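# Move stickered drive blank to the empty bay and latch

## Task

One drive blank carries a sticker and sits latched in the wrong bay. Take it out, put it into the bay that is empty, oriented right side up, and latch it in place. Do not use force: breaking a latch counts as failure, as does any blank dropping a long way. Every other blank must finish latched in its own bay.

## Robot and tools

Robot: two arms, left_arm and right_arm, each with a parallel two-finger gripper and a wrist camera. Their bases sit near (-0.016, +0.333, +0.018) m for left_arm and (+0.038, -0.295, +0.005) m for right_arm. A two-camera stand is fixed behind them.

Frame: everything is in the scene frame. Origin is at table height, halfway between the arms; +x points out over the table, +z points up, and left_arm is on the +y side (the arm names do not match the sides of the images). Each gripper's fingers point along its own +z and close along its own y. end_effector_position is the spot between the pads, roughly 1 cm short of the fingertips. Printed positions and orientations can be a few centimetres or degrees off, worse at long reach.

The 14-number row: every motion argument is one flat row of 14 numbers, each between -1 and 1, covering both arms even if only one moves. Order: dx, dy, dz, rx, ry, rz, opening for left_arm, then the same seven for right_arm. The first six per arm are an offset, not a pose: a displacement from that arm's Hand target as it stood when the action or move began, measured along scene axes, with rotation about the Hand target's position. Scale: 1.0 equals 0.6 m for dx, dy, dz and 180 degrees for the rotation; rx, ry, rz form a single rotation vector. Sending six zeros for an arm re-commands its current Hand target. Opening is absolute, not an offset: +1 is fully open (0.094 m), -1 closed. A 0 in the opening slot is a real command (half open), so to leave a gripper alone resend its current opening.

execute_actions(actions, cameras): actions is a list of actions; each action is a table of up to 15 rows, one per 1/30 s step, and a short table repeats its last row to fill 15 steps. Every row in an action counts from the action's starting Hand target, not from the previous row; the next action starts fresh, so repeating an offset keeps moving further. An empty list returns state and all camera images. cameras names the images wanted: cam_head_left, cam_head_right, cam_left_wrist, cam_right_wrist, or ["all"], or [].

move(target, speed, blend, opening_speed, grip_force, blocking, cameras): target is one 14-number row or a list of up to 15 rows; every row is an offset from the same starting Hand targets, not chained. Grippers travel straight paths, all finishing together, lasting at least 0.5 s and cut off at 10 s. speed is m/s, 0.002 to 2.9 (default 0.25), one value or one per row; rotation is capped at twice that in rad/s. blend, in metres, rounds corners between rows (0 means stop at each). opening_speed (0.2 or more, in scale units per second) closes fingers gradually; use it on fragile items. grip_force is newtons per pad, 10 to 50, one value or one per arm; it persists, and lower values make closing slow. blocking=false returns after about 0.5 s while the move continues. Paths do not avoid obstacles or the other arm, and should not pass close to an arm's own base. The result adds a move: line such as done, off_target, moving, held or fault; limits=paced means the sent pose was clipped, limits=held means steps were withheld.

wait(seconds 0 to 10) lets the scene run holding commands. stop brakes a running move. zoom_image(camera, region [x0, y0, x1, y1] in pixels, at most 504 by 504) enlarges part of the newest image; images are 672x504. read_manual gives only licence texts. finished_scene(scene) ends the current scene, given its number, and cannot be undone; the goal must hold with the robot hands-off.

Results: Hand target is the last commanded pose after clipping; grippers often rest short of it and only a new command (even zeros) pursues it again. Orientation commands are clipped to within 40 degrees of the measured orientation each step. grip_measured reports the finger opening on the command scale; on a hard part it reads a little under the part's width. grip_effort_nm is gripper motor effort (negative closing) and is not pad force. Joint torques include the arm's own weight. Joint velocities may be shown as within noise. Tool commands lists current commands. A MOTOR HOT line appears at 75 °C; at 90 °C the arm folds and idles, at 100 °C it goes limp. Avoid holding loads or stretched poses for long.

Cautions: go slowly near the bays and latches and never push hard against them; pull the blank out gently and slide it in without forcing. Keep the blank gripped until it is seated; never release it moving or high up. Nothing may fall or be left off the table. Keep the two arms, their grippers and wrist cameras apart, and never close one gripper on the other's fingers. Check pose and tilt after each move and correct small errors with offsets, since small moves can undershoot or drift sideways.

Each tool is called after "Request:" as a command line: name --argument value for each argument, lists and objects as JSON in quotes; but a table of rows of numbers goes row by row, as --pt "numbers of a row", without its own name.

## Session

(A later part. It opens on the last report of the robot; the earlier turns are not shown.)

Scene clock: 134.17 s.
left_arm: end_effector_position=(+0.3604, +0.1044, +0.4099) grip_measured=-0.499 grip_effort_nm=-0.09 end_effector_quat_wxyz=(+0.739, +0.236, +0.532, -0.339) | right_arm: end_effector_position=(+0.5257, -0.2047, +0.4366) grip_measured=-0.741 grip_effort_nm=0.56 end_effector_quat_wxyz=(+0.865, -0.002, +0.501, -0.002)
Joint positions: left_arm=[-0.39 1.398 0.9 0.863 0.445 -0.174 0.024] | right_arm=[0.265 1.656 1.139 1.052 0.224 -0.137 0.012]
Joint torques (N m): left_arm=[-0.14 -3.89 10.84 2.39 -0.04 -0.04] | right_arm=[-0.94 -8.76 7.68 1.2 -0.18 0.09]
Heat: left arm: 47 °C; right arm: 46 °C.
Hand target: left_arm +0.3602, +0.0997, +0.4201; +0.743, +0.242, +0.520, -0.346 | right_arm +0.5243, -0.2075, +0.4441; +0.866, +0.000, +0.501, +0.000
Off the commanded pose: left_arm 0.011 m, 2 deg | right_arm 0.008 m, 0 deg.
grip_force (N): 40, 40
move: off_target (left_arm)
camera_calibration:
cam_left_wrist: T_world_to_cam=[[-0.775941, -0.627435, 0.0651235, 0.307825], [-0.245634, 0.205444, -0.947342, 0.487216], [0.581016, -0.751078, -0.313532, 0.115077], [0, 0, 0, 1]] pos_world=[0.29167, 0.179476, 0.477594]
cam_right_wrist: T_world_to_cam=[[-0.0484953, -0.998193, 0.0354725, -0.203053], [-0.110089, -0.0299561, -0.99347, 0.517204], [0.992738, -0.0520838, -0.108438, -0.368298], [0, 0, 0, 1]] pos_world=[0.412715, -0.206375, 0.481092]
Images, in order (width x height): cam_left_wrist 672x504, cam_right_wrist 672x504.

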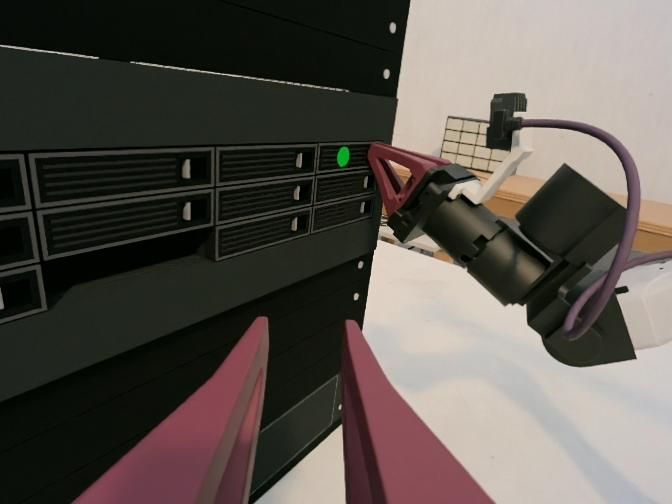

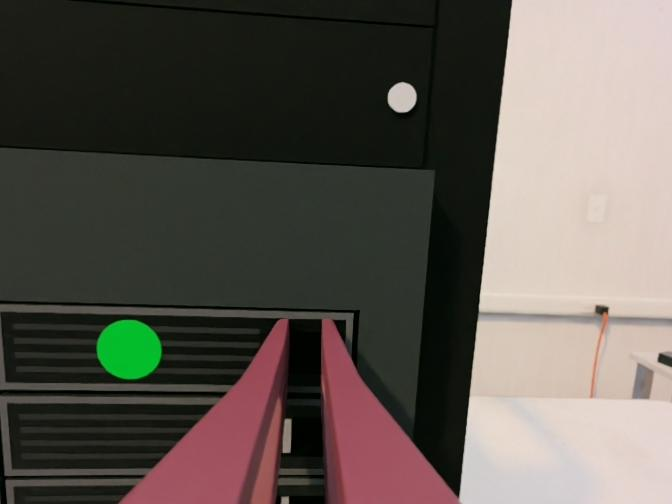

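Request:
move --target '[0,0,0,0,0,0,-0.5,-0.02,0,0.000,0,0,0,-0.73]' --cameras '["cam_right_wrist"]' --speed 0.02

Request:
zoom_image --camera "cam_right_wrist" --region '[240, 250, 360, 370]'

Scene clock: 135.53 s.
left_arm: end_effector_position=(+0.3604, +0.1044, +0.4099) grip_measured=-0.499 grip_effort_nm=-0.09 end_effector_quat_wxyz=(+0.739, +0.236, +0.532, -0.339) | right_arm: end_effector_position=(+0.5194, -0.2063, +0.4374) grip_measured=-0.733 grip_effort_nm=0.15 end_effector_quat_wxyz=(+0.864, -0.003, +0.504, -0.002)
Joint positions: left_arm=[-0.39 1.398 0.9 0.863 0.445 -0.174 0.024] | right_arm=[0.265 1.626 1.116 1.039 0.224 -0.137 0.013]
Joint torques (N m): left_arm=[-0.13 -3.88 10.81 2.39 -0.03 -0.04] | right_arm=[-0.05 -9.83 5.74 1.39 -0.04 0.03]
Heat: left arm: 47 °C; right arm: 46 °C.
Hand target: left_arm +0.3602, +0.0997, +0.4201; +0.743, +0.242, +0.520, -0.346 | right_arm +0.5124, -0.2075, +0.4440; +0.866, +0.000, +0.501, +0.000
Off the commanded pose: left_arm 0.011 m, 2 deg | right_arm 0.010 m, 1 deg.
grip_force (N): 40, 40
move: off_target (left_arm)
camera_calibration:
cam_right_wrist: T_world_to_cam=[[-0.0482697, -0.998131, 0.0374849, -0.206047], [-0.116283, -0.0316579, -0.992712, 0.519853], [0.992043, -0.0522767, -0.114537, -0.359069], [0, 0, 0, 1]] pos_world=[0.406716, -0.207975, 0.482661]
Images, in order (width x height): cam_right_wrist 672x504.

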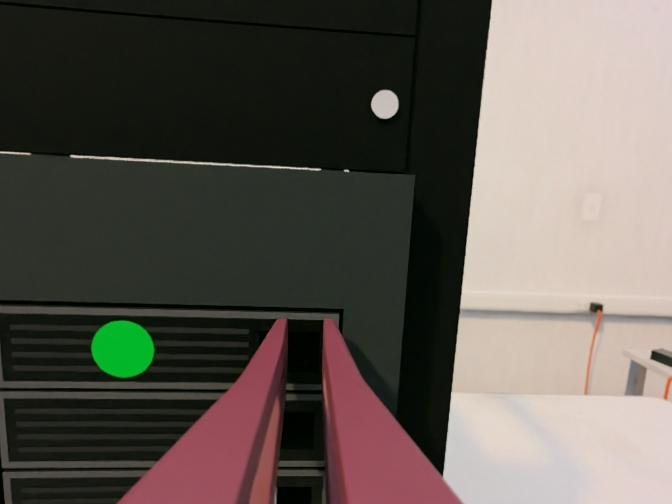

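Scaled by 4.200 from the camera's 672x504 image, which has a finer 960x720 frame.

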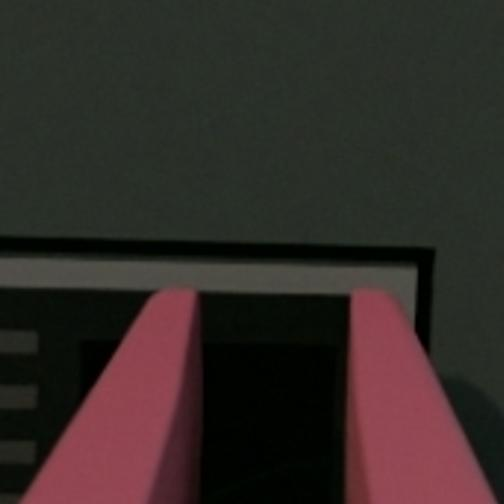

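Request:
move --pt "0 0 0 0 0 0 -0.5 -0.01 0.001 0 0 0 0 -0.73" --pt "0 0 0 0 0 0 -0.5 -0.01 0.0005 0.0 0 0 0 -0.98" --pt "0 0 0 0 0 0 -0.5 -0.03 0.0005 -0.02 0 0 0 -0.98" --pt "0 0 0 0 0 0 -0.5 0.0 0.0005 0.0 0 0 0 -0.98" --cameras '["cam_left_wrist"]' --speed 0.06 --grip_force 40

Request:
zoom_image --camera "cam_left_wrist" --region '[320, 110, 440, 220]'

Scene clock: 139.83 s.
left_arm: end_effector_position=(+0.3604, +0.1044, +0.4099) grip_measured=-0.499 grip_effort_nm=-0.08 end_effector_quat_wxyz=(+0.739, +0.236, +0.532, -0.339) | right_arm: end_effector_position=(+0.5097, -0.2047, +0.4372) grip_measured=-0.974 grip_effort_nm=-0.32 end_effector_quat_wxyz=(+0.863, -0.003, +0.505, +0.001)
Joint positions: left_arm=[-0.39 1.398 0.9 0.863 0.445 -0.174 0.024] | right_arm=[0.276 1.591 1.08 1.039 0.229 -0.137 0.001]
Joint torques (N m): left_arm=[-0.13 -3.88 10.81 2.39 -0.04 -0.04] | right_arm=[-0.95 -6.13 8.87 1.41 -0.08 0]
Heat: left arm: 47 °C; right arm: 45 °C.
Hand target: left_arm +0.3602, +0.0997, +0.4201; +0.743, +0.242, +0.520, -0.346 | right_arm +0.5123, -0.2071, +0.4441; +0.866, +0.000, +0.501, +0.000
Off the commanded pose: left_arm 0.011 m, 2 deg | right_arm 0.008 m, 1 deg.
grip_force (N): 40, 40
move: off_target (left_arm)
camera_calibration:
cam_left_wrist: T_world_to_cam=[[-0.775941, -0.627435, 0.0651235, 0.307825], [-0.245634, 0.205444, -0.947342, 0.487216], [0.581016, -0.751078, -0.313532, 0.115077], [0, 0, 0, 1]] pos_world=[0.29167, 0.179476, 0.477594]
Images, in order (width x height): cam_left_wrist 672x504.

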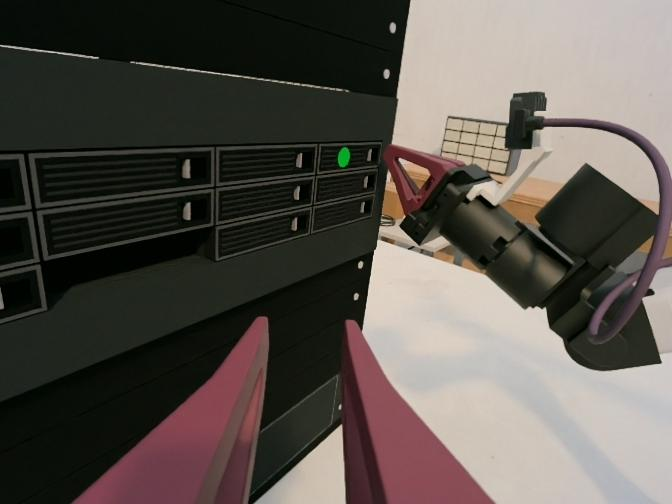

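Scaled by 4.200 from the camera's 672x504 image, which has a finer 960x720 frame.

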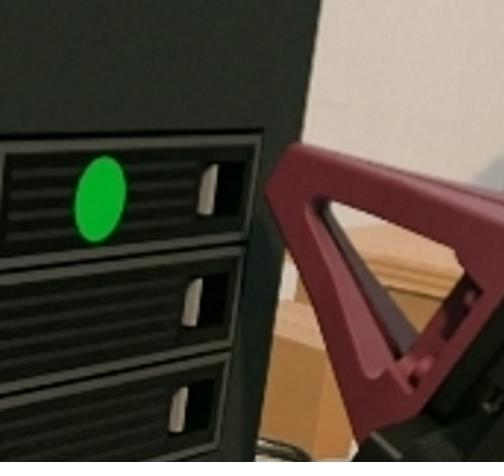

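Request:
move --target '[0,0,0,0,0,0,-0.5,0.04,-0.002,-0.0015,0,0,0,-0.98]' --cameras '["cam_right_wrist"]' --speed 0.05

Request:
zoom_image --camera "cam_right_wrist" --region '[240, 250, 360, 370]'

Scene clock: 141.23 s.
left_arm: end_effector_position=(+0.3604, +0.1044, +0.4099) grip_measured=-0.499 grip_effort_nm=-0.09 end_effector_quat_wxyz=(+0.739, +0.236, +0.532, -0.339) | right_arm: end_effector_position=(+0.5263, -0.2064, +0.4356) grip_measured=-0.974 grip_effort_nm=-0.32 end_effector_quat_wxyz=(+0.865, +0.000, +0.502, -0.004)
Joint positions: left_arm=[-0.39 1.398 0.9 0.863 0.445 -0.174 0.024] | right_arm=[0.263 1.657 1.137 1.054 0.228 -0.137 0.001]
Joint torques (N m): left_arm=[-0.14 -3.84 10.82 2.39 -0.03 -0.04] | right_arm=[-1.73 -5.09 11.28 1.16 -0.3 0.14]
Heat: left arm: 47 °C; right arm: 45 °C.
Hand target: left_arm +0.3602, +0.0997, +0.4201; +0.743, +0.242, +0.520, -0.346 | right_arm +0.5364, -0.2084, +0.4432; +0.866, +0.000, +0.501, +0.000
Off the commanded pose: left_arm 0.011 m, 2 deg | right_arm 0.013 m, 0 deg.
grip_force (N): 40, 40
move: off_target (left_arm, right_arm)
camera_calibration:
cam_right_wrist: T_world_to_cam=[[-0.0536242, -0.998005, 0.0333352, -0.201032], [-0.111824, -0.0271715, -0.993356, 0.517673], [0.99228, -0.0569957, -0.110144, -0.36906], [0, 0, 0, 1]] pos_world=[0.413319, -0.2076, 0.480286]
Images, in order (width x height): cam_right_wrist 672x504.

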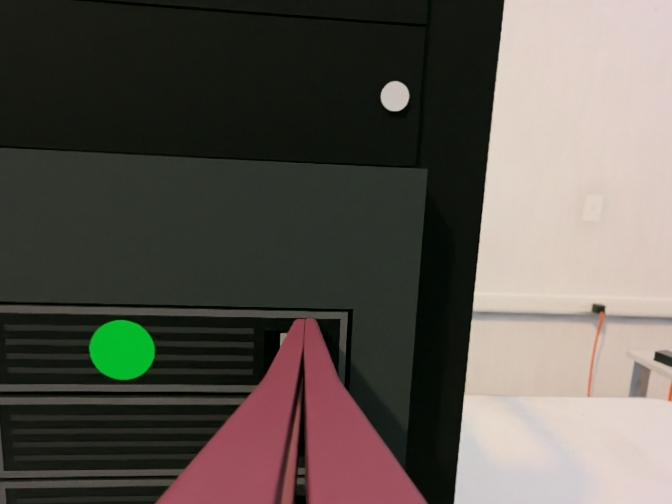

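Scaled by 4.200 from the camera's 672x504 image, which has a finer 960x720 frame.

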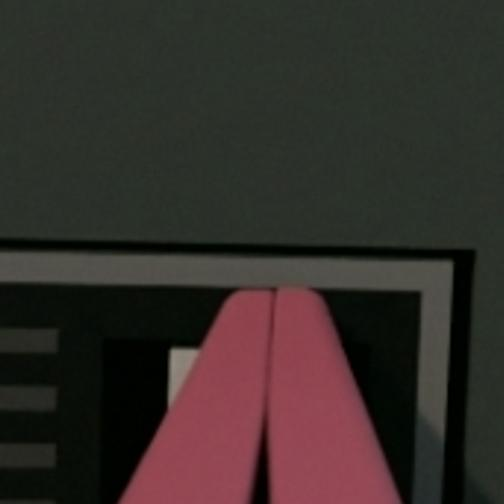

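Request:
move --target '[0,0,0,0,0,0,-0.5,0,0,0.000,0,0,0,-0.68]' --cameras '[]' --opening_speed 0.2

Request:
move --target '[0,0,0,0,0,0,-0.5,-0.03,0,0.000,0,0,0,-0.68]' --cameras '[]' --speed 0.02

Request:
move --target '[0,0,0,0,0,0,-0.5,-0.01,0,0.000,0,0,0,-0.68]' --cameras '["cam_left_wrist","cam_right_wrist"]' --speed 0.02

Request:
zoom_image --camera "cam_left_wrist" --region '[320, 110, 440, 220]'

Scene clock: 143.83 s.
left_arm: end_effector_position=(+0.3604, +0.1044, +0.4099) grip_measured=-0.499 grip_effort_nm=-0.08 end_effector_quat_wxyz=(+0.739, +0.236, +0.532, -0.339) | right_arm: end_effector_position=(+0.5264, -0.2051, +0.4354) grip_measured=-0.711 grip_effort_nm=1.24 end_effector_quat_wxyz=(+0.865, -0.003, +0.502, -0.001)
Joint positions: left_arm=[-0.39 1.398 0.9 0.863 0.445 -0.174 0.024] | right_arm=[0.263 1.658 1.137 1.054 0.22 -0.136 0.014]
Joint torques (N m): left_arm=[-0.18 -3.88 10.8 2.4 -0.04 -0.04] | right_arm=[-1.88 -5.07 11.45 1.19 -0.18 0.12]
Heat: left arm: 47 °C; right arm: 46 °C.
Hand target: left_arm +0.3602, +0.0997, +0.4201; +0.743, +0.242, +0.520, -0.346 | right_arm +0.5363, -0.2084, +0.4433; +0.866, +0.000, +0.501, +0.000
Off the commanded pose: left_arm 0.011 m, 2 deg | right_arm 0.013 m, 0 deg.
grip_force (N): 40, 40
move: off_target (left_arm, right_arm)
No camera images: "cameras" was empty.

Scene clock: 144.97 s.
left_arm: end_effector_position=(+0.3604, +0.1044, +0.4099) grip_measured=-0.499 grip_effort_nm=-0.09 end_effector_quat_wxyz=(+0.739, +0.236, +0.532, -0.339) | right_arm: end_effector_position=(+0.5252, -0.2052, +0.4355) grip_measured=-0.706 grip_effort_nm=1.24 end_effector_quat_wxyz=(+0.863, -0.004, +0.505, -0.002)
Joint positions: left_arm=[-0.39 1.398 0.9 0.863 0.445 -0.174 0.024] | right_arm=[0.263 1.649 1.134 1.043 0.22 -0.136 0.014]
Joint torques (N m): left_arm=[-0.18 -3.86 10.84 2.4 -0.04 -0.05] | right_arm=[-0.65 -10.07 5.64 1.4 -0.09 0.06]
Heat: left arm: 47 °C; right arm: 46 °C.
Hand target: left_arm +0.3602, +0.0997, +0.4201; +0.743, +0.242, +0.520, -0.346 | right_arm +0.5183, -0.2084, +0.4431; +0.866, +0.000, +0.501, +0.000
Off the commanded pose: left_arm 0.011 m, 2 deg | right_arm 0.011 m, 1 deg.
grip_force (N): 40, 40
move: off_target (left_arm, right_arm)
No camera images: "cameras" was empty.

Scene clock: 145.70 s.
left_arm: end_effector_position=(+0.3604, +0.1044, +0.4099) grip_measured=-0.499 grip_effort_nm=-0.09 end_effector_quat_wxyz=(+0.739, +0.236, +0.532, -0.339) | right_arm: end_effector_position=(+0.5208, -0.2062, +0.4348) grip_measured=-0.705 grip_effort_nm=1.24 end_effector_quat_wxyz=(+0.862, -0.005, +0.507, -0.002)
Joint positions: left_arm=[-0.39 1.398 0.9 0.863 0.445 -0.174 0.024] | right_arm=[0.263 1.63 1.114 1.038 0.22 -0.136 0.014]
Joint torques (N m): left_arm=[-0.16 -3.89 10.82 2.39 -0.03 -0.04] | right_arm=[-0.13 -10.15 5.61 1.41 -0.01 0.05]
Heat: left arm: 47 °C; right arm: 45 °C.
Hand target: left_arm +0.3602, +0.0997, +0.4201; +0.743, +0.242, +0.520, -0.346 | right_arm +0.5124, -0.2084, +0.4430; +0.865, +0.000, +0.501, +0.000
Off the commanded pose: left_arm 0.011 m, 2 deg | right_arm 0.012 m, 1 deg.
grip_force (N): 40, 40
move: off_target (left_arm, right_arm)
camera_calibration:
cam_left_wrist: T_world_to_cam=[[-0.775941, -0.627435, 0.0651235, 0.307825], [-0.245634, 0.205444, -0.947342, 0.487216], [0.581016, -0.751078, -0.313532, 0.115077], [0, 0, 0, 1]] pos_world=[0.29167, 0.179476, 0.477594]
cam_right_wrist: T_world_to_cam=[[-0.0455512, -0.998158, 0.0400621, -0.208331], [-0.121926, -0.0342487, -0.991948, 0.519433], [0.991493, -0.0500691, -0.120142, -0.357614], [0, 0, 0, 1]] pos_world=[0.408414, -0.208063, 0.480633]
Images, in order (width x height): cam_left_wrist 672x504, cam_right_wrist 672x504.

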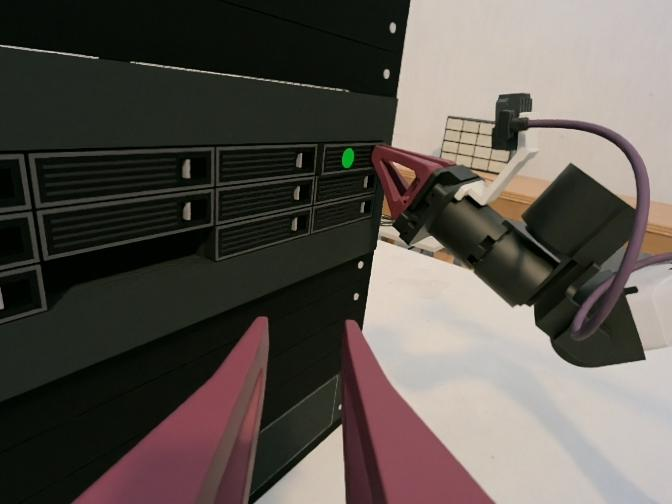

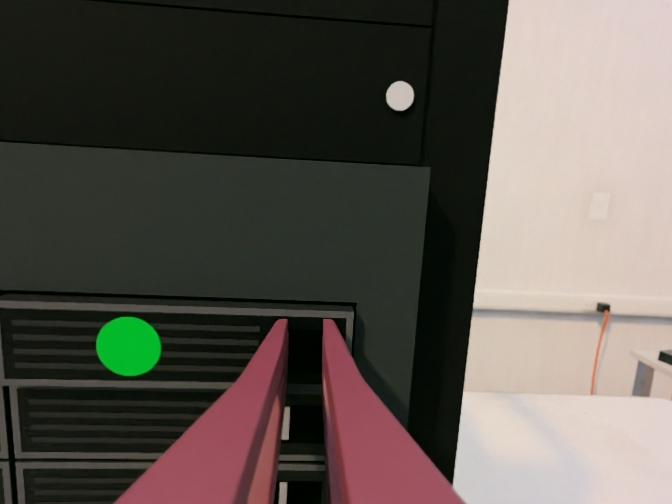

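Scaled by 4.200 from the camera's 672x504 image, which has a finer 960x720 frame.

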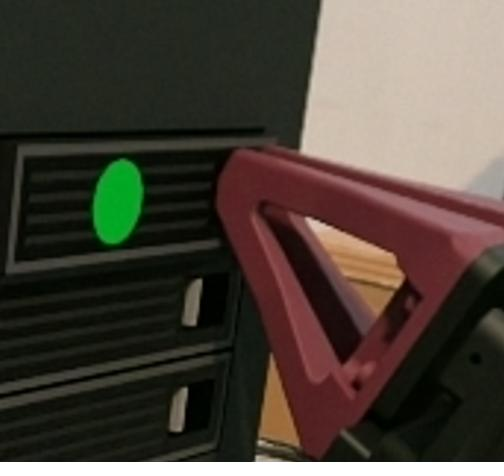

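Request:
move --target '[0,0,0,0,0,0,-0.5,-0.055,0,0.000,0,0,0,-0.68]' --cameras '["cam_left_wrist","cam_right_wrist"]' --speed 0.03

Scene clock: 147.53 s.
left_arm: end_effector_position=(+0.3604, +0.1044, +0.4099) grip_measured=-0.499 grip_effort_nm=-0.08 end_effector_quat_wxyz=(+0.739, +0.236, +0.532, -0.339) | right_arm: end_effector_position=(+0.4878, -0.2064, +0.4352) grip_measured=-0.704 grip_effort_nm=1.23 end_effector_quat_wxyz=(+0.861, -0.007, +0.508, +0.001)
Joint positions: left_arm=[-0.39 1.398 0.9 0.863 0.445 -0.174 0.024] | right_arm=[0.287 1.506 0.994 1.032 0.234 -0.145 0.014]
Joint torques (N m): left_arm=[-0.14 -3.88 10.85 2.39 -0.03 -0.05] | right_arm=[0.25 -8.68 5.87 1.47 0.08 -0.02]
Heat: left arm: 47 °C; right arm: 45 °C.
Hand target: left_arm +0.3602, +0.0997, +0.4201; +0.743, +0.242, +0.520, -0.346 | right_arm +0.4793, -0.2085, +0.4431; +0.866, +0.000, +0.501, +0.000
Off the commanded pose: left_arm 0.011 m, 2 deg | right_arm 0.012 m, 1 deg.
grip_force (N): 40, 40
move: off_target (left_arm, right_arm)
camera_calibration:
cam_left_wrist: T_world_to_cam=[[-0.775941, -0.627435, 0.0651235, 0.307825], [-0.245634, 0.205444, -0.947342, 0.487216], [0.581016, -0.751078, -0.313532, 0.115077], [0, 0, 0, 1]] pos_world=[0.29167, 0.179476, 0.477594]
cam_right_wrist: T_world_to_cam=[[-0.0387298, -0.99839, 0.0414401, -0.214002], [-0.124556, -0.0363243, -0.991547, 0.516532], [0.991456, -0.0435641, -0.122949, -0.322214], [0, 0, 0, 1]] pos_world=[0.37551, -0.208932, 0.481418]
Images, in order (width x height): cam_left_wrist 672x504, cam_right_wrist 672x504.

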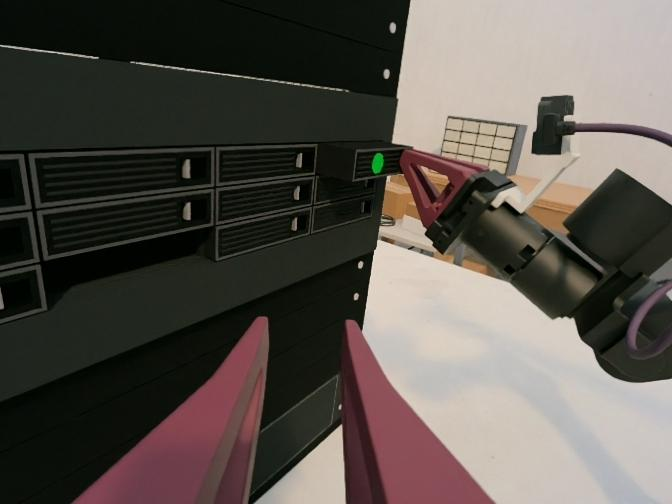

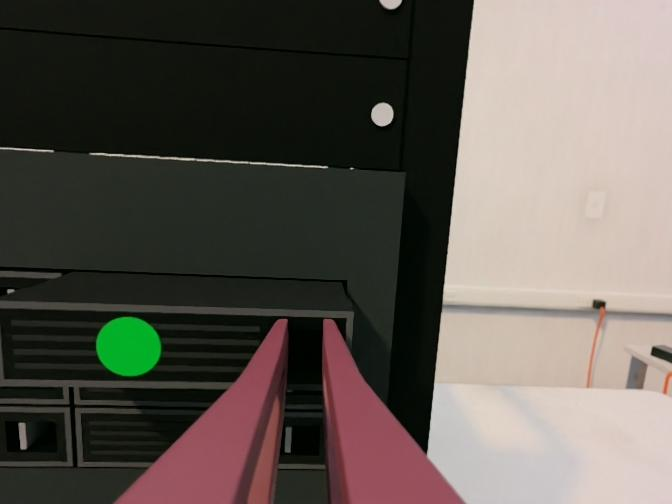

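Request:
move --pt "0 0 0 0 0 0 -0.5 0.005 0 0 0 0 0 -0.68" --pt "0 0 0 0 0 0 -0.5 0.005 0 0 0 0 0 -0.95" --pt "0 0 0 0 0 0 -0.5 -0.083 0.0 0.003 0 0 0 -0.95" --pt "0 0 0 0 0 0 -0.5 -0.09 0.071 0.003 0.488 0.1303 0.1303 0.2" --cameras '["all"]' --speed '[0.05,0.05,0.1,0.3]' --grip_force 50

Scene clock: 157.73 s.
left_arm: end_effector_position=(+0.3604, +0.1044, +0.4099) grip_measured=-0.499 grip_effort_nm=-0.09 end_effector_quat_wxyz=(+0.739, +0.236, +0.532, -0.339) | right_arm: end_effector_position=(+0.4286, -0.1650, +0.4299) grip_measured=+0.197 grip_effort_nm=0.14 end_effector_quat_wxyz=(+0.501, +0.503, +0.510, +0.486)
Joint positions: left_arm=[-0.39 1.398 0.9 0.863 0.445 -0.174 0.024] | right_arm=[0.549 1.25 1.281 -0.062 0.553 1.563 0.056]
Joint torques (N m): left_arm=[-0.18 -3.89 10.81 2.38 -0.02 -0.04] | right_arm=[-0.51 -4.72 9.35 1.71 -0.13 0.04]
Heat: left arm: 48 °C; right arm: 45 °C.
Hand target: left_arm +0.3603, +0.0997, +0.4201; +0.743, +0.242, +0.520, -0.346 | right_arm +0.4254, -0.1658, +0.4448; +0.500, +0.500, +0.500, +0.500
Off the commanded pose: left_arm 0.011 m, 2 deg | right_arm 0.015 m, 2 deg.
move: off_target (left_arm, right_arm); target 4's new opening was sent with right_arm's hand 0.015 m and 2 deg from that target
camera_calibration:
cam_left_wrist: T_world_to_cam=[[-0.775941, -0.627435, 0.0651235, 0.307825], [-0.245634, 0.205444, -0.947342, 0.487216], [0.581016, -0.751078, -0.313532, 0.115077], [0, 0, 0, 1]] pos_world=[0.29167, 0.179476, 0.477594]
cam_right_wrist: T_world_to_cam=[[-0.0523313, -0.0721821, -0.996018, 0.429864], [-0.583466, 0.811649, -0.0281652, 0.427874], [0.81045, 0.579669, -0.0845905, -0.0984953], [0, 0, 0, 1]] pos_world=[0.351971, -0.25916, 0.431871]

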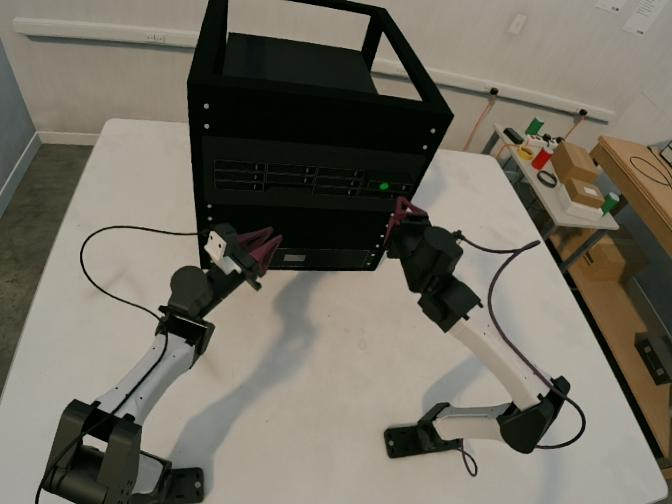

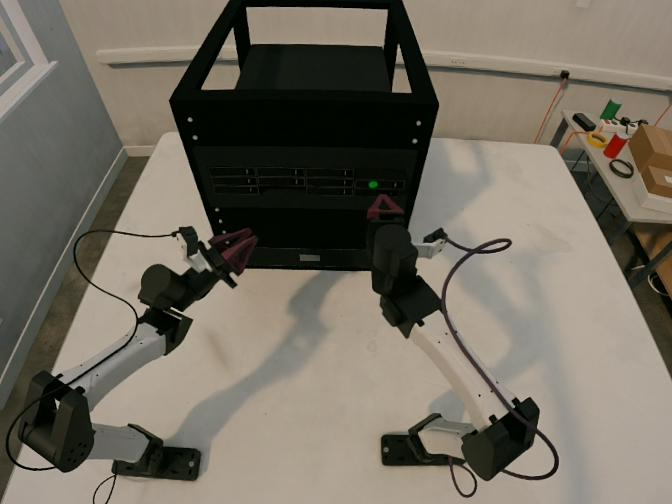

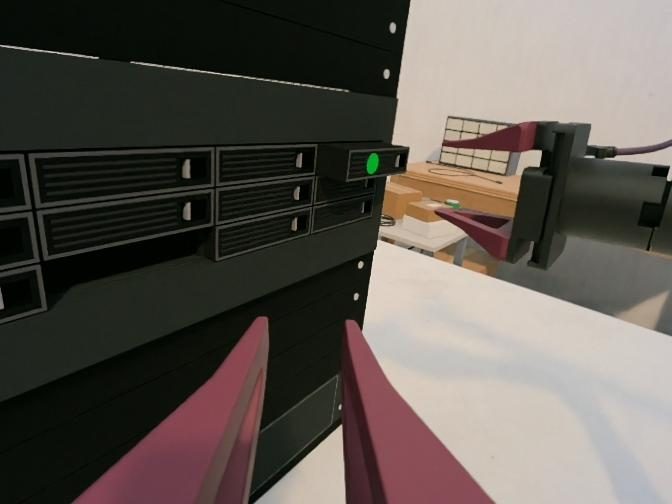

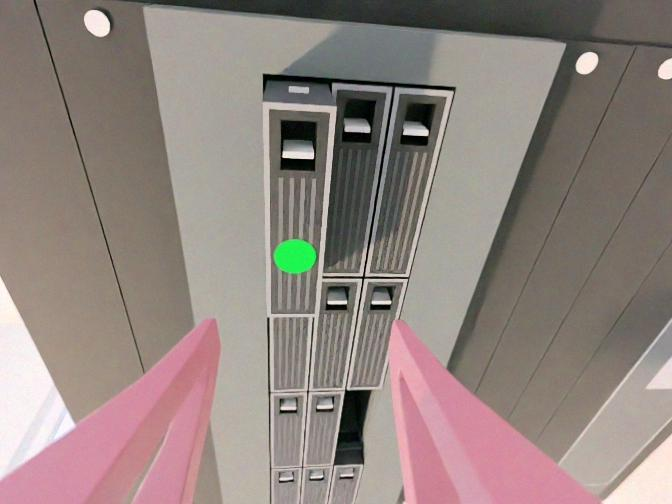

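Request:
move --target '[0,0,0,0,0,0,-0.5,0.1393,-0.001,0.006,0,0,0,0.2]' --cameras '["cam_left_wrist","cam_right_wrist"]' --speed 0.1

Request:
zoom_image --camera "cam_left_wrist" --region '[320, 110, 470, 230]'

Scene clock: 160.20 s.
left_arm: end_effector_position=(+0.3604, +0.1044, +0.4099) grip_measured=-0.499 grip_effort_nm=-0.09 end_effector_quat_wxyz=(+0.739, +0.236, +0.532, -0.339) | right_arm: end_effector_position=(+0.5075, -0.1656, +0.4329) grip_measured=+0.197 grip_effort_nm=0.14 end_effector_quat_wxyz=(+0.497, +0.504, +0.514, +0.483)
Joint positions: left_arm=[-0.39 1.398 0.9 0.863 0.445 -0.174 0.024] | right_arm=[0.419 1.512 1.514 -0.044 0.418 1.563 0.056]
Joint torques (N m): left_arm=[-0.12 -3.88 10.81 2.38 -0.03 -0.05] | right_arm=[-1.14 -5.98 9.54 2.03 -0.13 0.03]
Heat: left arm: 48 °C; right arm: 45 °C.
Hand target: left_arm +0.3603, +0.0997, +0.4201; +0.743, +0.242, +0.520, -0.346 | right_arm +0.5090, -0.1664, +0.4485; +0.500, +0.500, +0.500, +0.500
Off the commanded pose: left_arm 0.011 m, 2 deg | right_arm 0.016 m, 3 deg.
move: off_target (left_arm, right_arm)
camera_calibration:
cam_left_wrist: T_world_to_cam=[[-0.775941, -0.627435, 0.0651235, 0.307825], [-0.245634, 0.205444, -0.947342, 0.487216], [0.581016, -0.751078, -0.313532, 0.115077], [0, 0, 0, 1]] pos_world=[0.29167, 0.179476, 0.477594]
cam_right_wrist: T_world_to_cam=[[-0.0643209, -0.0733522, -0.99523, 0.442495], [-0.587082, 0.809237, -0.0217011, 0.473166], [0.806968, 0.582886, -0.0951145, -0.154923], [0, 0, 0, 1]] pos_world=[0.431267, -0.260143, 0.435917]
Images, in order (width x height): cam_left_wrist 672x504, cam_right_wrist 672x504.

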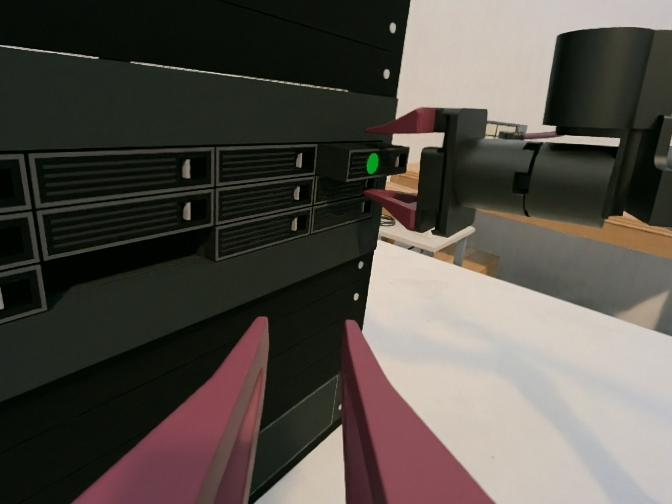

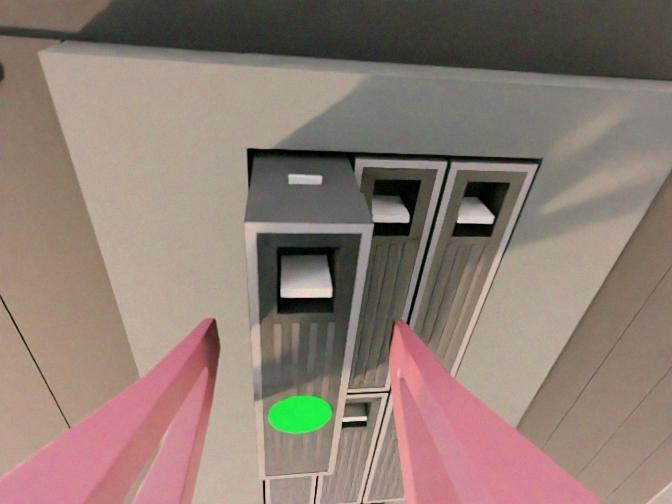

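Scaled by 3.360 from the camera's 672x504 image, which has a finer 960x720 frame.

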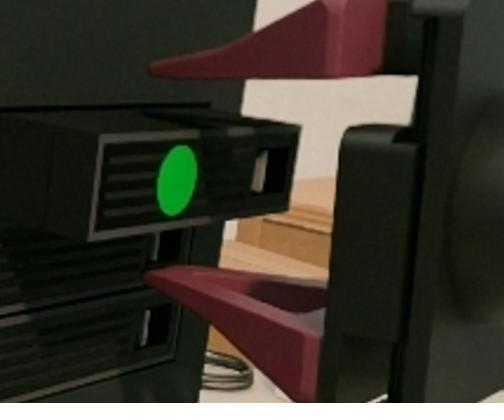

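Request:
move --target '[0,0,0,0,0,0,-0.5,0,0,0.0,0,-0.016,0,0.0]' --cameras '[]' --speed 0.1

Scene clock: 163.00 s.
left_arm: end_effector_position=(+0.3604, +0.1044, +0.4099) grip_measured=-0.499 grip_effort_nm=-0.09 end_effector_quat_wxyz=(+0.739, +0.236, +0.532, -0.339) | right_arm: end_effector_position=(+0.5088, -0.1649, +0.4443) grip_measured=+0.003 grip_effort_nm=-0.18 end_effector_quat_wxyz=(+0.507, +0.495, +0.491, +0.507)
Joint positions: left_arm=[-0.39 1.398 0.9 0.863 0.445 -0.174 0.024] | right_arm=[0.419 1.512 1.493 0.05 0.417 1.562 0.047]
Joint torques (N m): left_arm=[-0.12 -3.86 10.8 2.38 -0.03 -0.04] | right_arm=[-1.16 -6.75 6.19 2.06 -0.15 -0.24]
Heat: left arm: 48 °C; right arm: 45 °C.
Hand target: left_arm +0.3603, +0.0997, +0.4201; +0.743, +0.242, +0.520, -0.346 | right_arm +0.5090, -0.1664, +0.4485; +0.512, +0.488, +0.488, +0.512
Off the commanded pose: left_arm 0.011 m, 2 deg | right_arm 0.004 m, 1 deg.
move: off_target (left_arm)
No camera images: "cameras" was empty.

Request:
move --target '[0,0,0,0,0,0,-0.5,0,0,-0.022,0,0.008,0,0.2]' --cameras '["cam_left_wrist"]' --speed 0.05

Request:
zoom_image --camera "cam_left_wrist" --region '[320, 110, 470, 230]'

Scene clock: 164.70 s.
left_arm: end_effector_position=(+0.3604, +0.1044, +0.4099) grip_measured=-0.499 grip_effort_nm=-0.09 end_effector_quat_wxyz=(+0.739, +0.236, +0.532, -0.339) | right_arm: end_effector_position=(+0.5104, -0.1642, +0.4304) grip_measured=+0.197 grip_effort_nm=0.14 end_effector_quat_wxyz=(+0.504, +0.498, +0.500, +0.499)
Joint positions: left_arm=[-0.39 1.398 0.9 0.863 0.445 -0.174 0.024] | right_arm=[0.419 1.512 1.46 0.058 0.417 1.562 0.056]
Joint torques (N m): left_arm=[-0.17 -3.89 10.82 2.38 -0.05 -0.04] | right_arm=[-0.98 -7.46 6.23 2.03 -0.15 -0.04]
Heat: left arm: 48 °C; right arm: 45 °C.
Hand target: left_arm +0.3603, +0.0997, +0.4201; +0.743, +0.242, +0.520, -0.346 | right_arm +0.5090, -0.1664, +0.4353; +0.506, +0.494, +0.494, +0.506
Off the commanded pose: left_arm 0.011 m, 2 deg | right_arm 0.006 m, 1 deg.
move: off_target (left_arm)
camera_calibration:
cam_left_wrist: T_world_to_cam=[[-0.775941, -0.627435, 0.0651235, 0.307825], [-0.245634, 0.205444, -0.947342, 0.487216], [0.581016, -0.751078, -0.313532, 0.115077], [0, 0, 0, 1]] pos_world=[0.29167, 0.179476, 0.477594]
Images, in order (width x height): cam_left_wrist 672x504.

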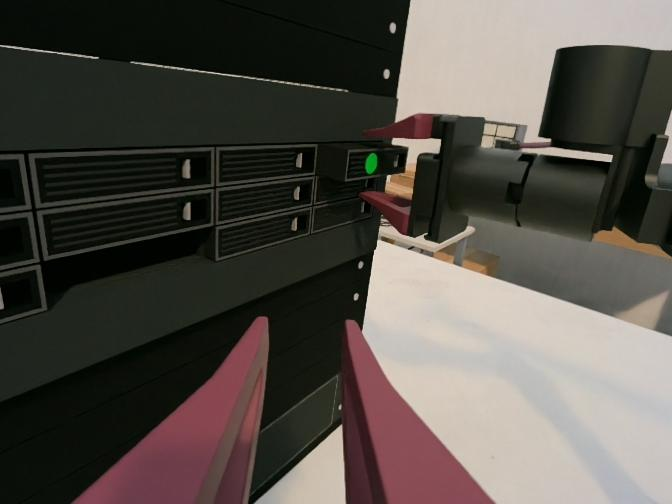

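Scaled by 3.360 from the camera's 672x504 image, which has a finer 960x720 frame.

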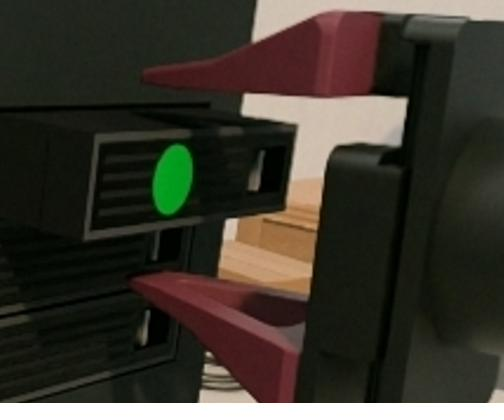

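Request:
move --pt "0 0 0 0 0 0 -0.5 0 0 0.004 0 0 0 0.2" --pt "0 0 0 0 0 0 -0.5 0 0 0.004 0 0 0 -0.5" --cameras '["cam_left_wrist","cam_right_wrist"]' --speed 0.05 --opening_speed 0.4 --grip_force 30

Request:
zoom_image --camera "cam_left_wrist" --region '[320, 110, 470, 230]'

Scene clock: 168.20 s.
left_arm: end_effector_position=(+0.3604, +0.1044, +0.4099) grip_measured=-0.499 grip_effort_nm=-0.09 end_effector_quat_wxyz=(+0.739, +0.236, +0.532, -0.339) | right_arm: end_effector_position=(+0.5104, -0.1641, +0.4332) grip_measured=-0.406 grip_effort_nm=-0.63 end_effector_quat_wxyz=(+0.505, +0.496, +0.496, +0.503)
Joint positions: left_arm=[-0.39 1.398 0.9 0.863 0.445 -0.174 0.024] | right_arm=[0.419 1.512 1.46 0.07 0.416 1.563 0.028]
Joint torques (N m): left_arm=[-0.17 -3.86 10.84 2.39 -0.03 -0.03] | right_arm=[-1.02 -7.17 7.17 1.81 -0.11 -0.06]
Heat: left arm: 48 °C; right arm: 45 °C.
Hand target: left_arm +0.3603, +0.0997, +0.4201; +0.743, +0.242, +0.520, -0.346 | right_arm +0.5090, -0.1664, +0.4377; +0.506, +0.494, +0.494, +0.506
Off the commanded pose: left_arm 0.011 m, 2 deg | right_arm 0.005 m, 0 deg.
grip_force (N): 30, 30
move: off_target (left_arm)
camera_calibration:
cam_left_wrist: T_world_to_cam=[[-0.775941, -0.627435, 0.0651235, 0.307825], [-0.245634, 0.205444, -0.947342, 0.487216], [0.581016, -0.751078, -0.313532, 0.115077], [0, 0, 0, 1]] pos_world=[0.29167, 0.179476, 0.477594]
cam_right_wrist: T_world_to_cam=[[-0.010245, -0.0500483, -0.998694, 0.420837], [-0.587137, 0.808751, -0.0345064, 0.47897], [0.809422, 0.586017, -0.0376709, -0.183711], [0, 0, 0, 1]] pos_world=[0.434233, -0.258648, 0.429895]
Images, in order (width x height): cam_left_wrist 672x504, cam_right_wrist 672x504.

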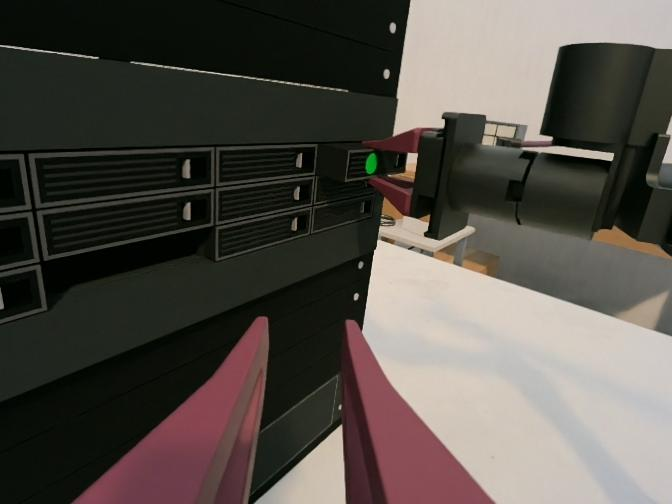

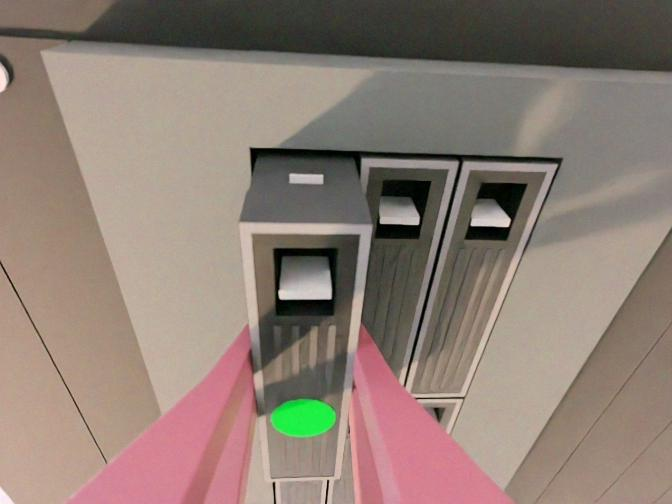

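Scaled by 3.360 from the camera's 672x504 image, which has a finer 960x720 frame.

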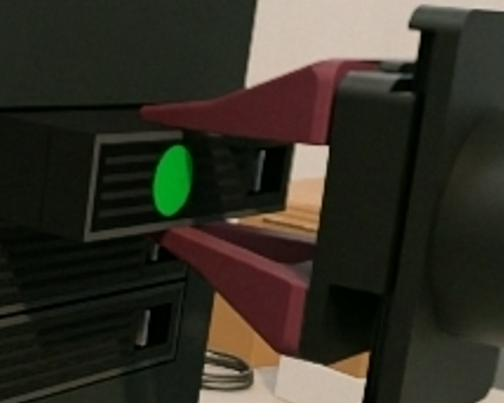

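Request:
move --target '[-0.08,0.2,0.03,0,0,0,-0.5,-0.05,0,0.0,0,0,0,-0.5]' --cameras '["cam_left_wrist","cam_right_wrist"]' --speed 0.05

Request:
move --target '[0,0,0,0,0,0,-0.5,-0.08,0,0.0,0,0,0,-0.5]' --cameras '["cam_left_wrist","cam_right_wrist"]' --speed 0.05

Scene clock: 172.30 s.
left_arm: end_effector_position=(+0.3191, +0.2201, +0.4370) grip_measured=-0.499 grip_effort_nm=-0.09 end_effector_quat_wxyz=(+0.742, +0.235, +0.525, -0.344) | right_arm: end_effector_position=(+0.4867, -0.1649, +0.4331) grip_measured=-0.406 grip_effort_nm=-0.68 end_effector_quat_wxyz=(+0.503, +0.494, +0.497, +0.506)
Joint positions: left_arm=[0.031 1.159 0.788 0.897 0.83 -0.417 0.024] | right_arm=[0.443 1.427 1.383 0.064 0.431 1.563 0.028]
Joint torques (N m): left_arm=[0.79 -4.37 6.46 1.97 -0.17 -0.06] | right_arm=[0.58 -8.17 6.05 1.72 0.14 -0.11]
Heat: left arm: 48 °C; right arm: 45 °C.
Hand target: left_arm +0.3123, +0.2197, +0.4381; +0.743, +0.242, +0.520, -0.346 | right_arm +0.4789, -0.1663, +0.4376; +0.506, +0.494, +0.494, +0.506
Off the commanded pose: left_arm 0.007 m, 1 deg | right_arm 0.009 m, 1 deg.
grip_force (N): 30, 30
move: done
camera_calibration:
cam_left_wrist: T_world_to_cam=[[-0.782299, -0.619492, 0.0651068, 0.346927], [-0.233163, 0.1943, -0.952829, 0.479867], [0.577619, -0.760577, -0.296443, 0.230197], [0, 0, 0, 1]] pos_world=[0.250322, 0.296763, 0.502884]
cam_right_wrist: T_world_to_cam=[[-0.00852457, -0.0493232, -0.998746, 0.419737], [-0.594438, 0.803397, -0.0346021, 0.468536], [0.804096, 0.593398, -0.0361682, -0.160948], [0, 0, 0, 1]] pos_world=[0.411511, -0.260211, 0.429602]
Images, in order (width x height): cam_left_wrist 672x504, cam_right_wrist 672x504.

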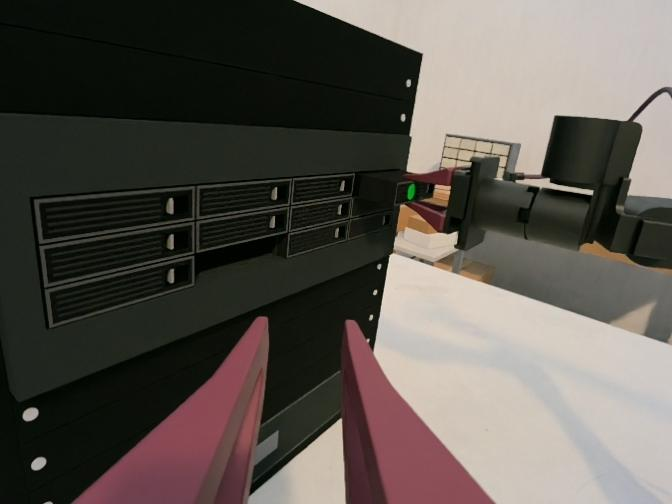

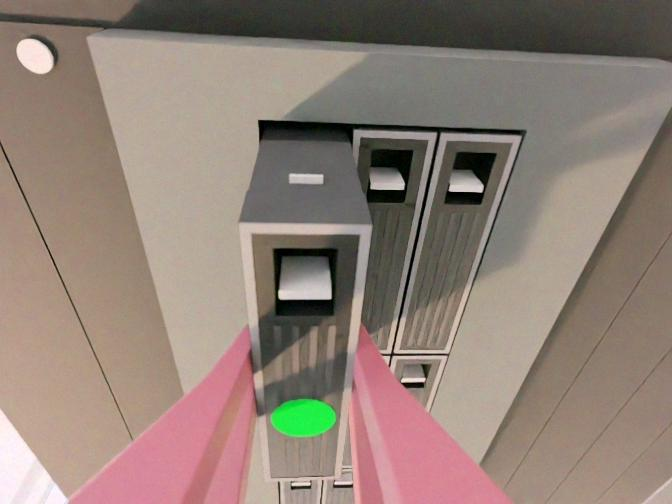

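Scene clock: 173.73 s.
left_arm: end_effector_position=(+0.3190, +0.2201, +0.4371) grip_measured=-0.499 grip_effort_nm=-0.09 end_effector_quat_wxyz=(+0.742, +0.236, +0.524, -0.344) | right_arm: end_effector_position=(+0.4366, -0.1640, +0.4326) grip_measured=-0.407 grip_effort_nm=-0.68 end_effector_quat_wxyz=(+0.501, +0.495, +0.500, +0.504)
Joint positions: left_arm=[0.031 1.159 0.788 0.897 0.83 -0.418 0.024] | right_arm=[0.527 1.264 1.265 0.011 0.513 1.563 0.028]
Joint torques (N m): left_arm=[0.84 -4.38 6.42 1.97 -0.14 -0.05] | right_arm=[0.34 -6.01 6.17 1.84 0.13 -0.12]
Heat: left arm: 48 °C; right arm: 44 °C.
Hand target: left_arm +0.3123, +0.2197, +0.4381; +0.743, +0.242, +0.520, -0.346 | right_arm +0.4309, -0.1663, +0.4377; +0.506, +0.494, +0.494, +0.506
Off the commanded pose: left_arm 0.007 m, 1 deg | right_arm 0.008 m, 1 deg.
grip_force (N): 30, 30
move: done
camera_calibration:
cam_left_wrist: T_world_to_cam=[[-0.782715, -0.618963, 0.0651269, 0.346783], [-0.232799, 0.194119, -0.952954, 0.479871], [0.577201, -0.761053, -0.296034, 0.230297], [0, 0, 0, 1]] pos_world=[0.250219, 0.296762, 0.502886]
cam_right_wrist: T_world_to_cam=[[-0.0161029, -0.0515881, -0.998539, 0.421771], [-0.596291, 0.802137, -0.0318252, 0.437406], [0.802607, 0.594907, -0.0436782, -0.116992], [0, 0, 0, 1]] pos_world=[0.361512, -0.259501, 0.429965]
Images, in order (width x height): cam_left_wrist 672x504, cam_right_wrist 672x504.

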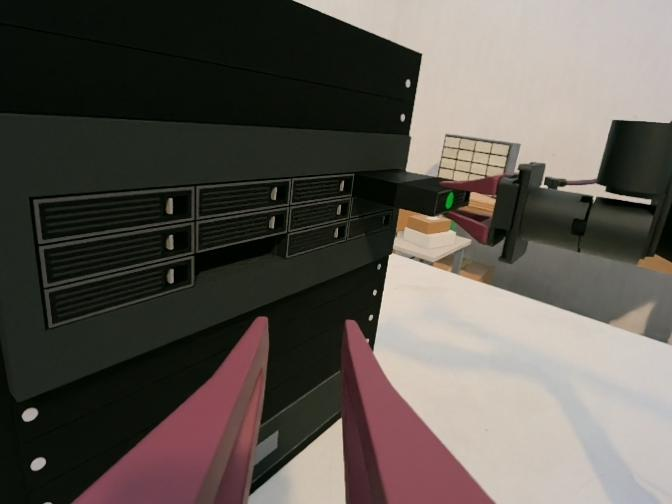

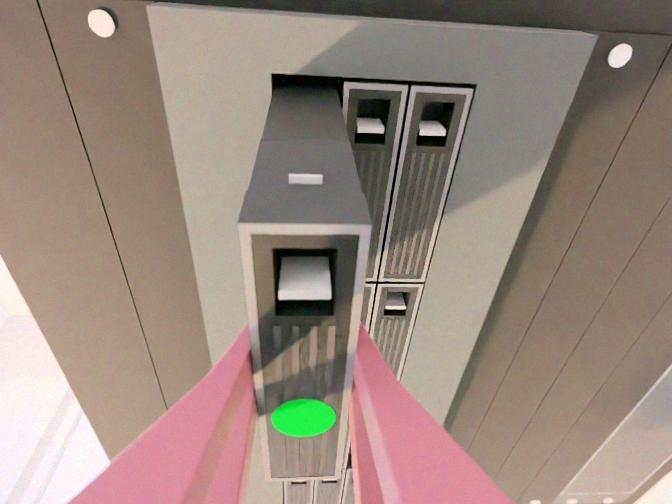

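Request:
move --target '[0,0,0,0,0,0,-0.5,-0.05,0,0.0,0,0,0,-0.55]' --cameras '["cam_left_wrist","cam_right_wrist"]' --speed 0.04 --grip_force 45

Scene clock: 175.53 s.
left_arm: end_effector_position=(+0.3190, +0.2201, +0.4371) grip_measured=-0.499 grip_effort_nm=-0.09 end_effector_quat_wxyz=(+0.742, +0.236, +0.524, -0.344) | right_arm: end_effector_position=(+0.4057, -0.1634, +0.4340) grip_measured=-0.416 grip_effort_nm=-0.95 end_effector_quat_wxyz=(+0.500, +0.494, +0.500, +0.506)
Joint positions: left_arm=[0.031 1.159 0.788 0.897 0.83 -0.418 0.024] | right_arm=[0.593 1.169 1.208 -0.024 0.577 1.563 0.027]
Joint torques (N m): left_arm=[0.77 -4.33 6.42 1.98 -0.14 -0.05] | right_arm=[0.2 -4.81 6.24 1.8 0.19 -0.14]
Heat: left arm: 48 °C; right arm: 44 °C.
Hand target: left_arm +0.3123, +0.2197, +0.4381; +0.743, +0.242, +0.520, -0.346 | right_arm +0.4009, -0.1663, +0.4377; +0.506, +0.494, +0.494, +0.506
Off the commanded pose: left_arm 0.007 m, 1 deg | right_arm 0.007 m, 1 deg.
grip_force (N): 45, 45
move: done
camera_calibration:
cam_left_wrist: T_world_to_cam=[[-0.782715, -0.618963, 0.0651269, 0.346783], [-0.232799, 0.194119, -0.952954, 0.479871], [0.577201, -0.761053, -0.296034, 0.230297], [0, 0, 0, 1]] pos_world=[0.250219, 0.296762, 0.502886]
cam_right_wrist: T_world_to_cam=[[-0.0135333, -0.0490471, -0.998705, 0.422099], [-0.598328, 0.800643, -0.0312123, 0.418798], [0.801137, 0.59713, -0.0401816, -0.093134], [0, 0, 0, 1]] pos_world=[0.330904, -0.258992, 0.430881]
Images, in order (width x height): cam_left_wrist 672x504, cam_right_wrist 672x504.

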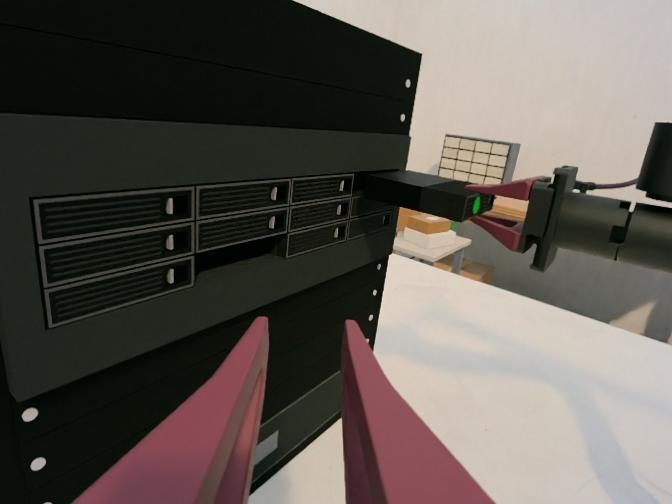

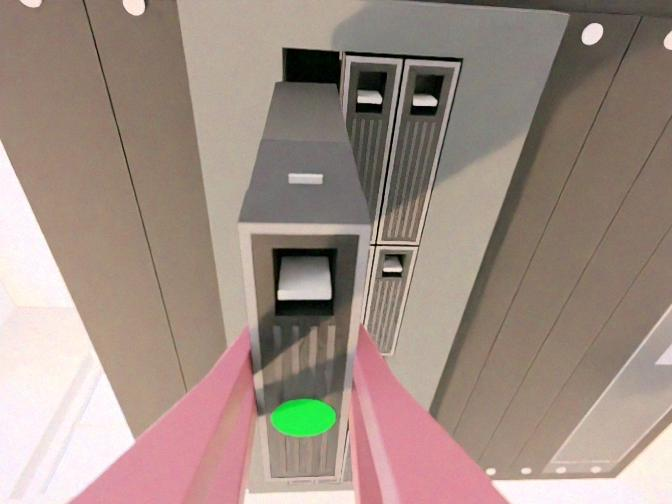

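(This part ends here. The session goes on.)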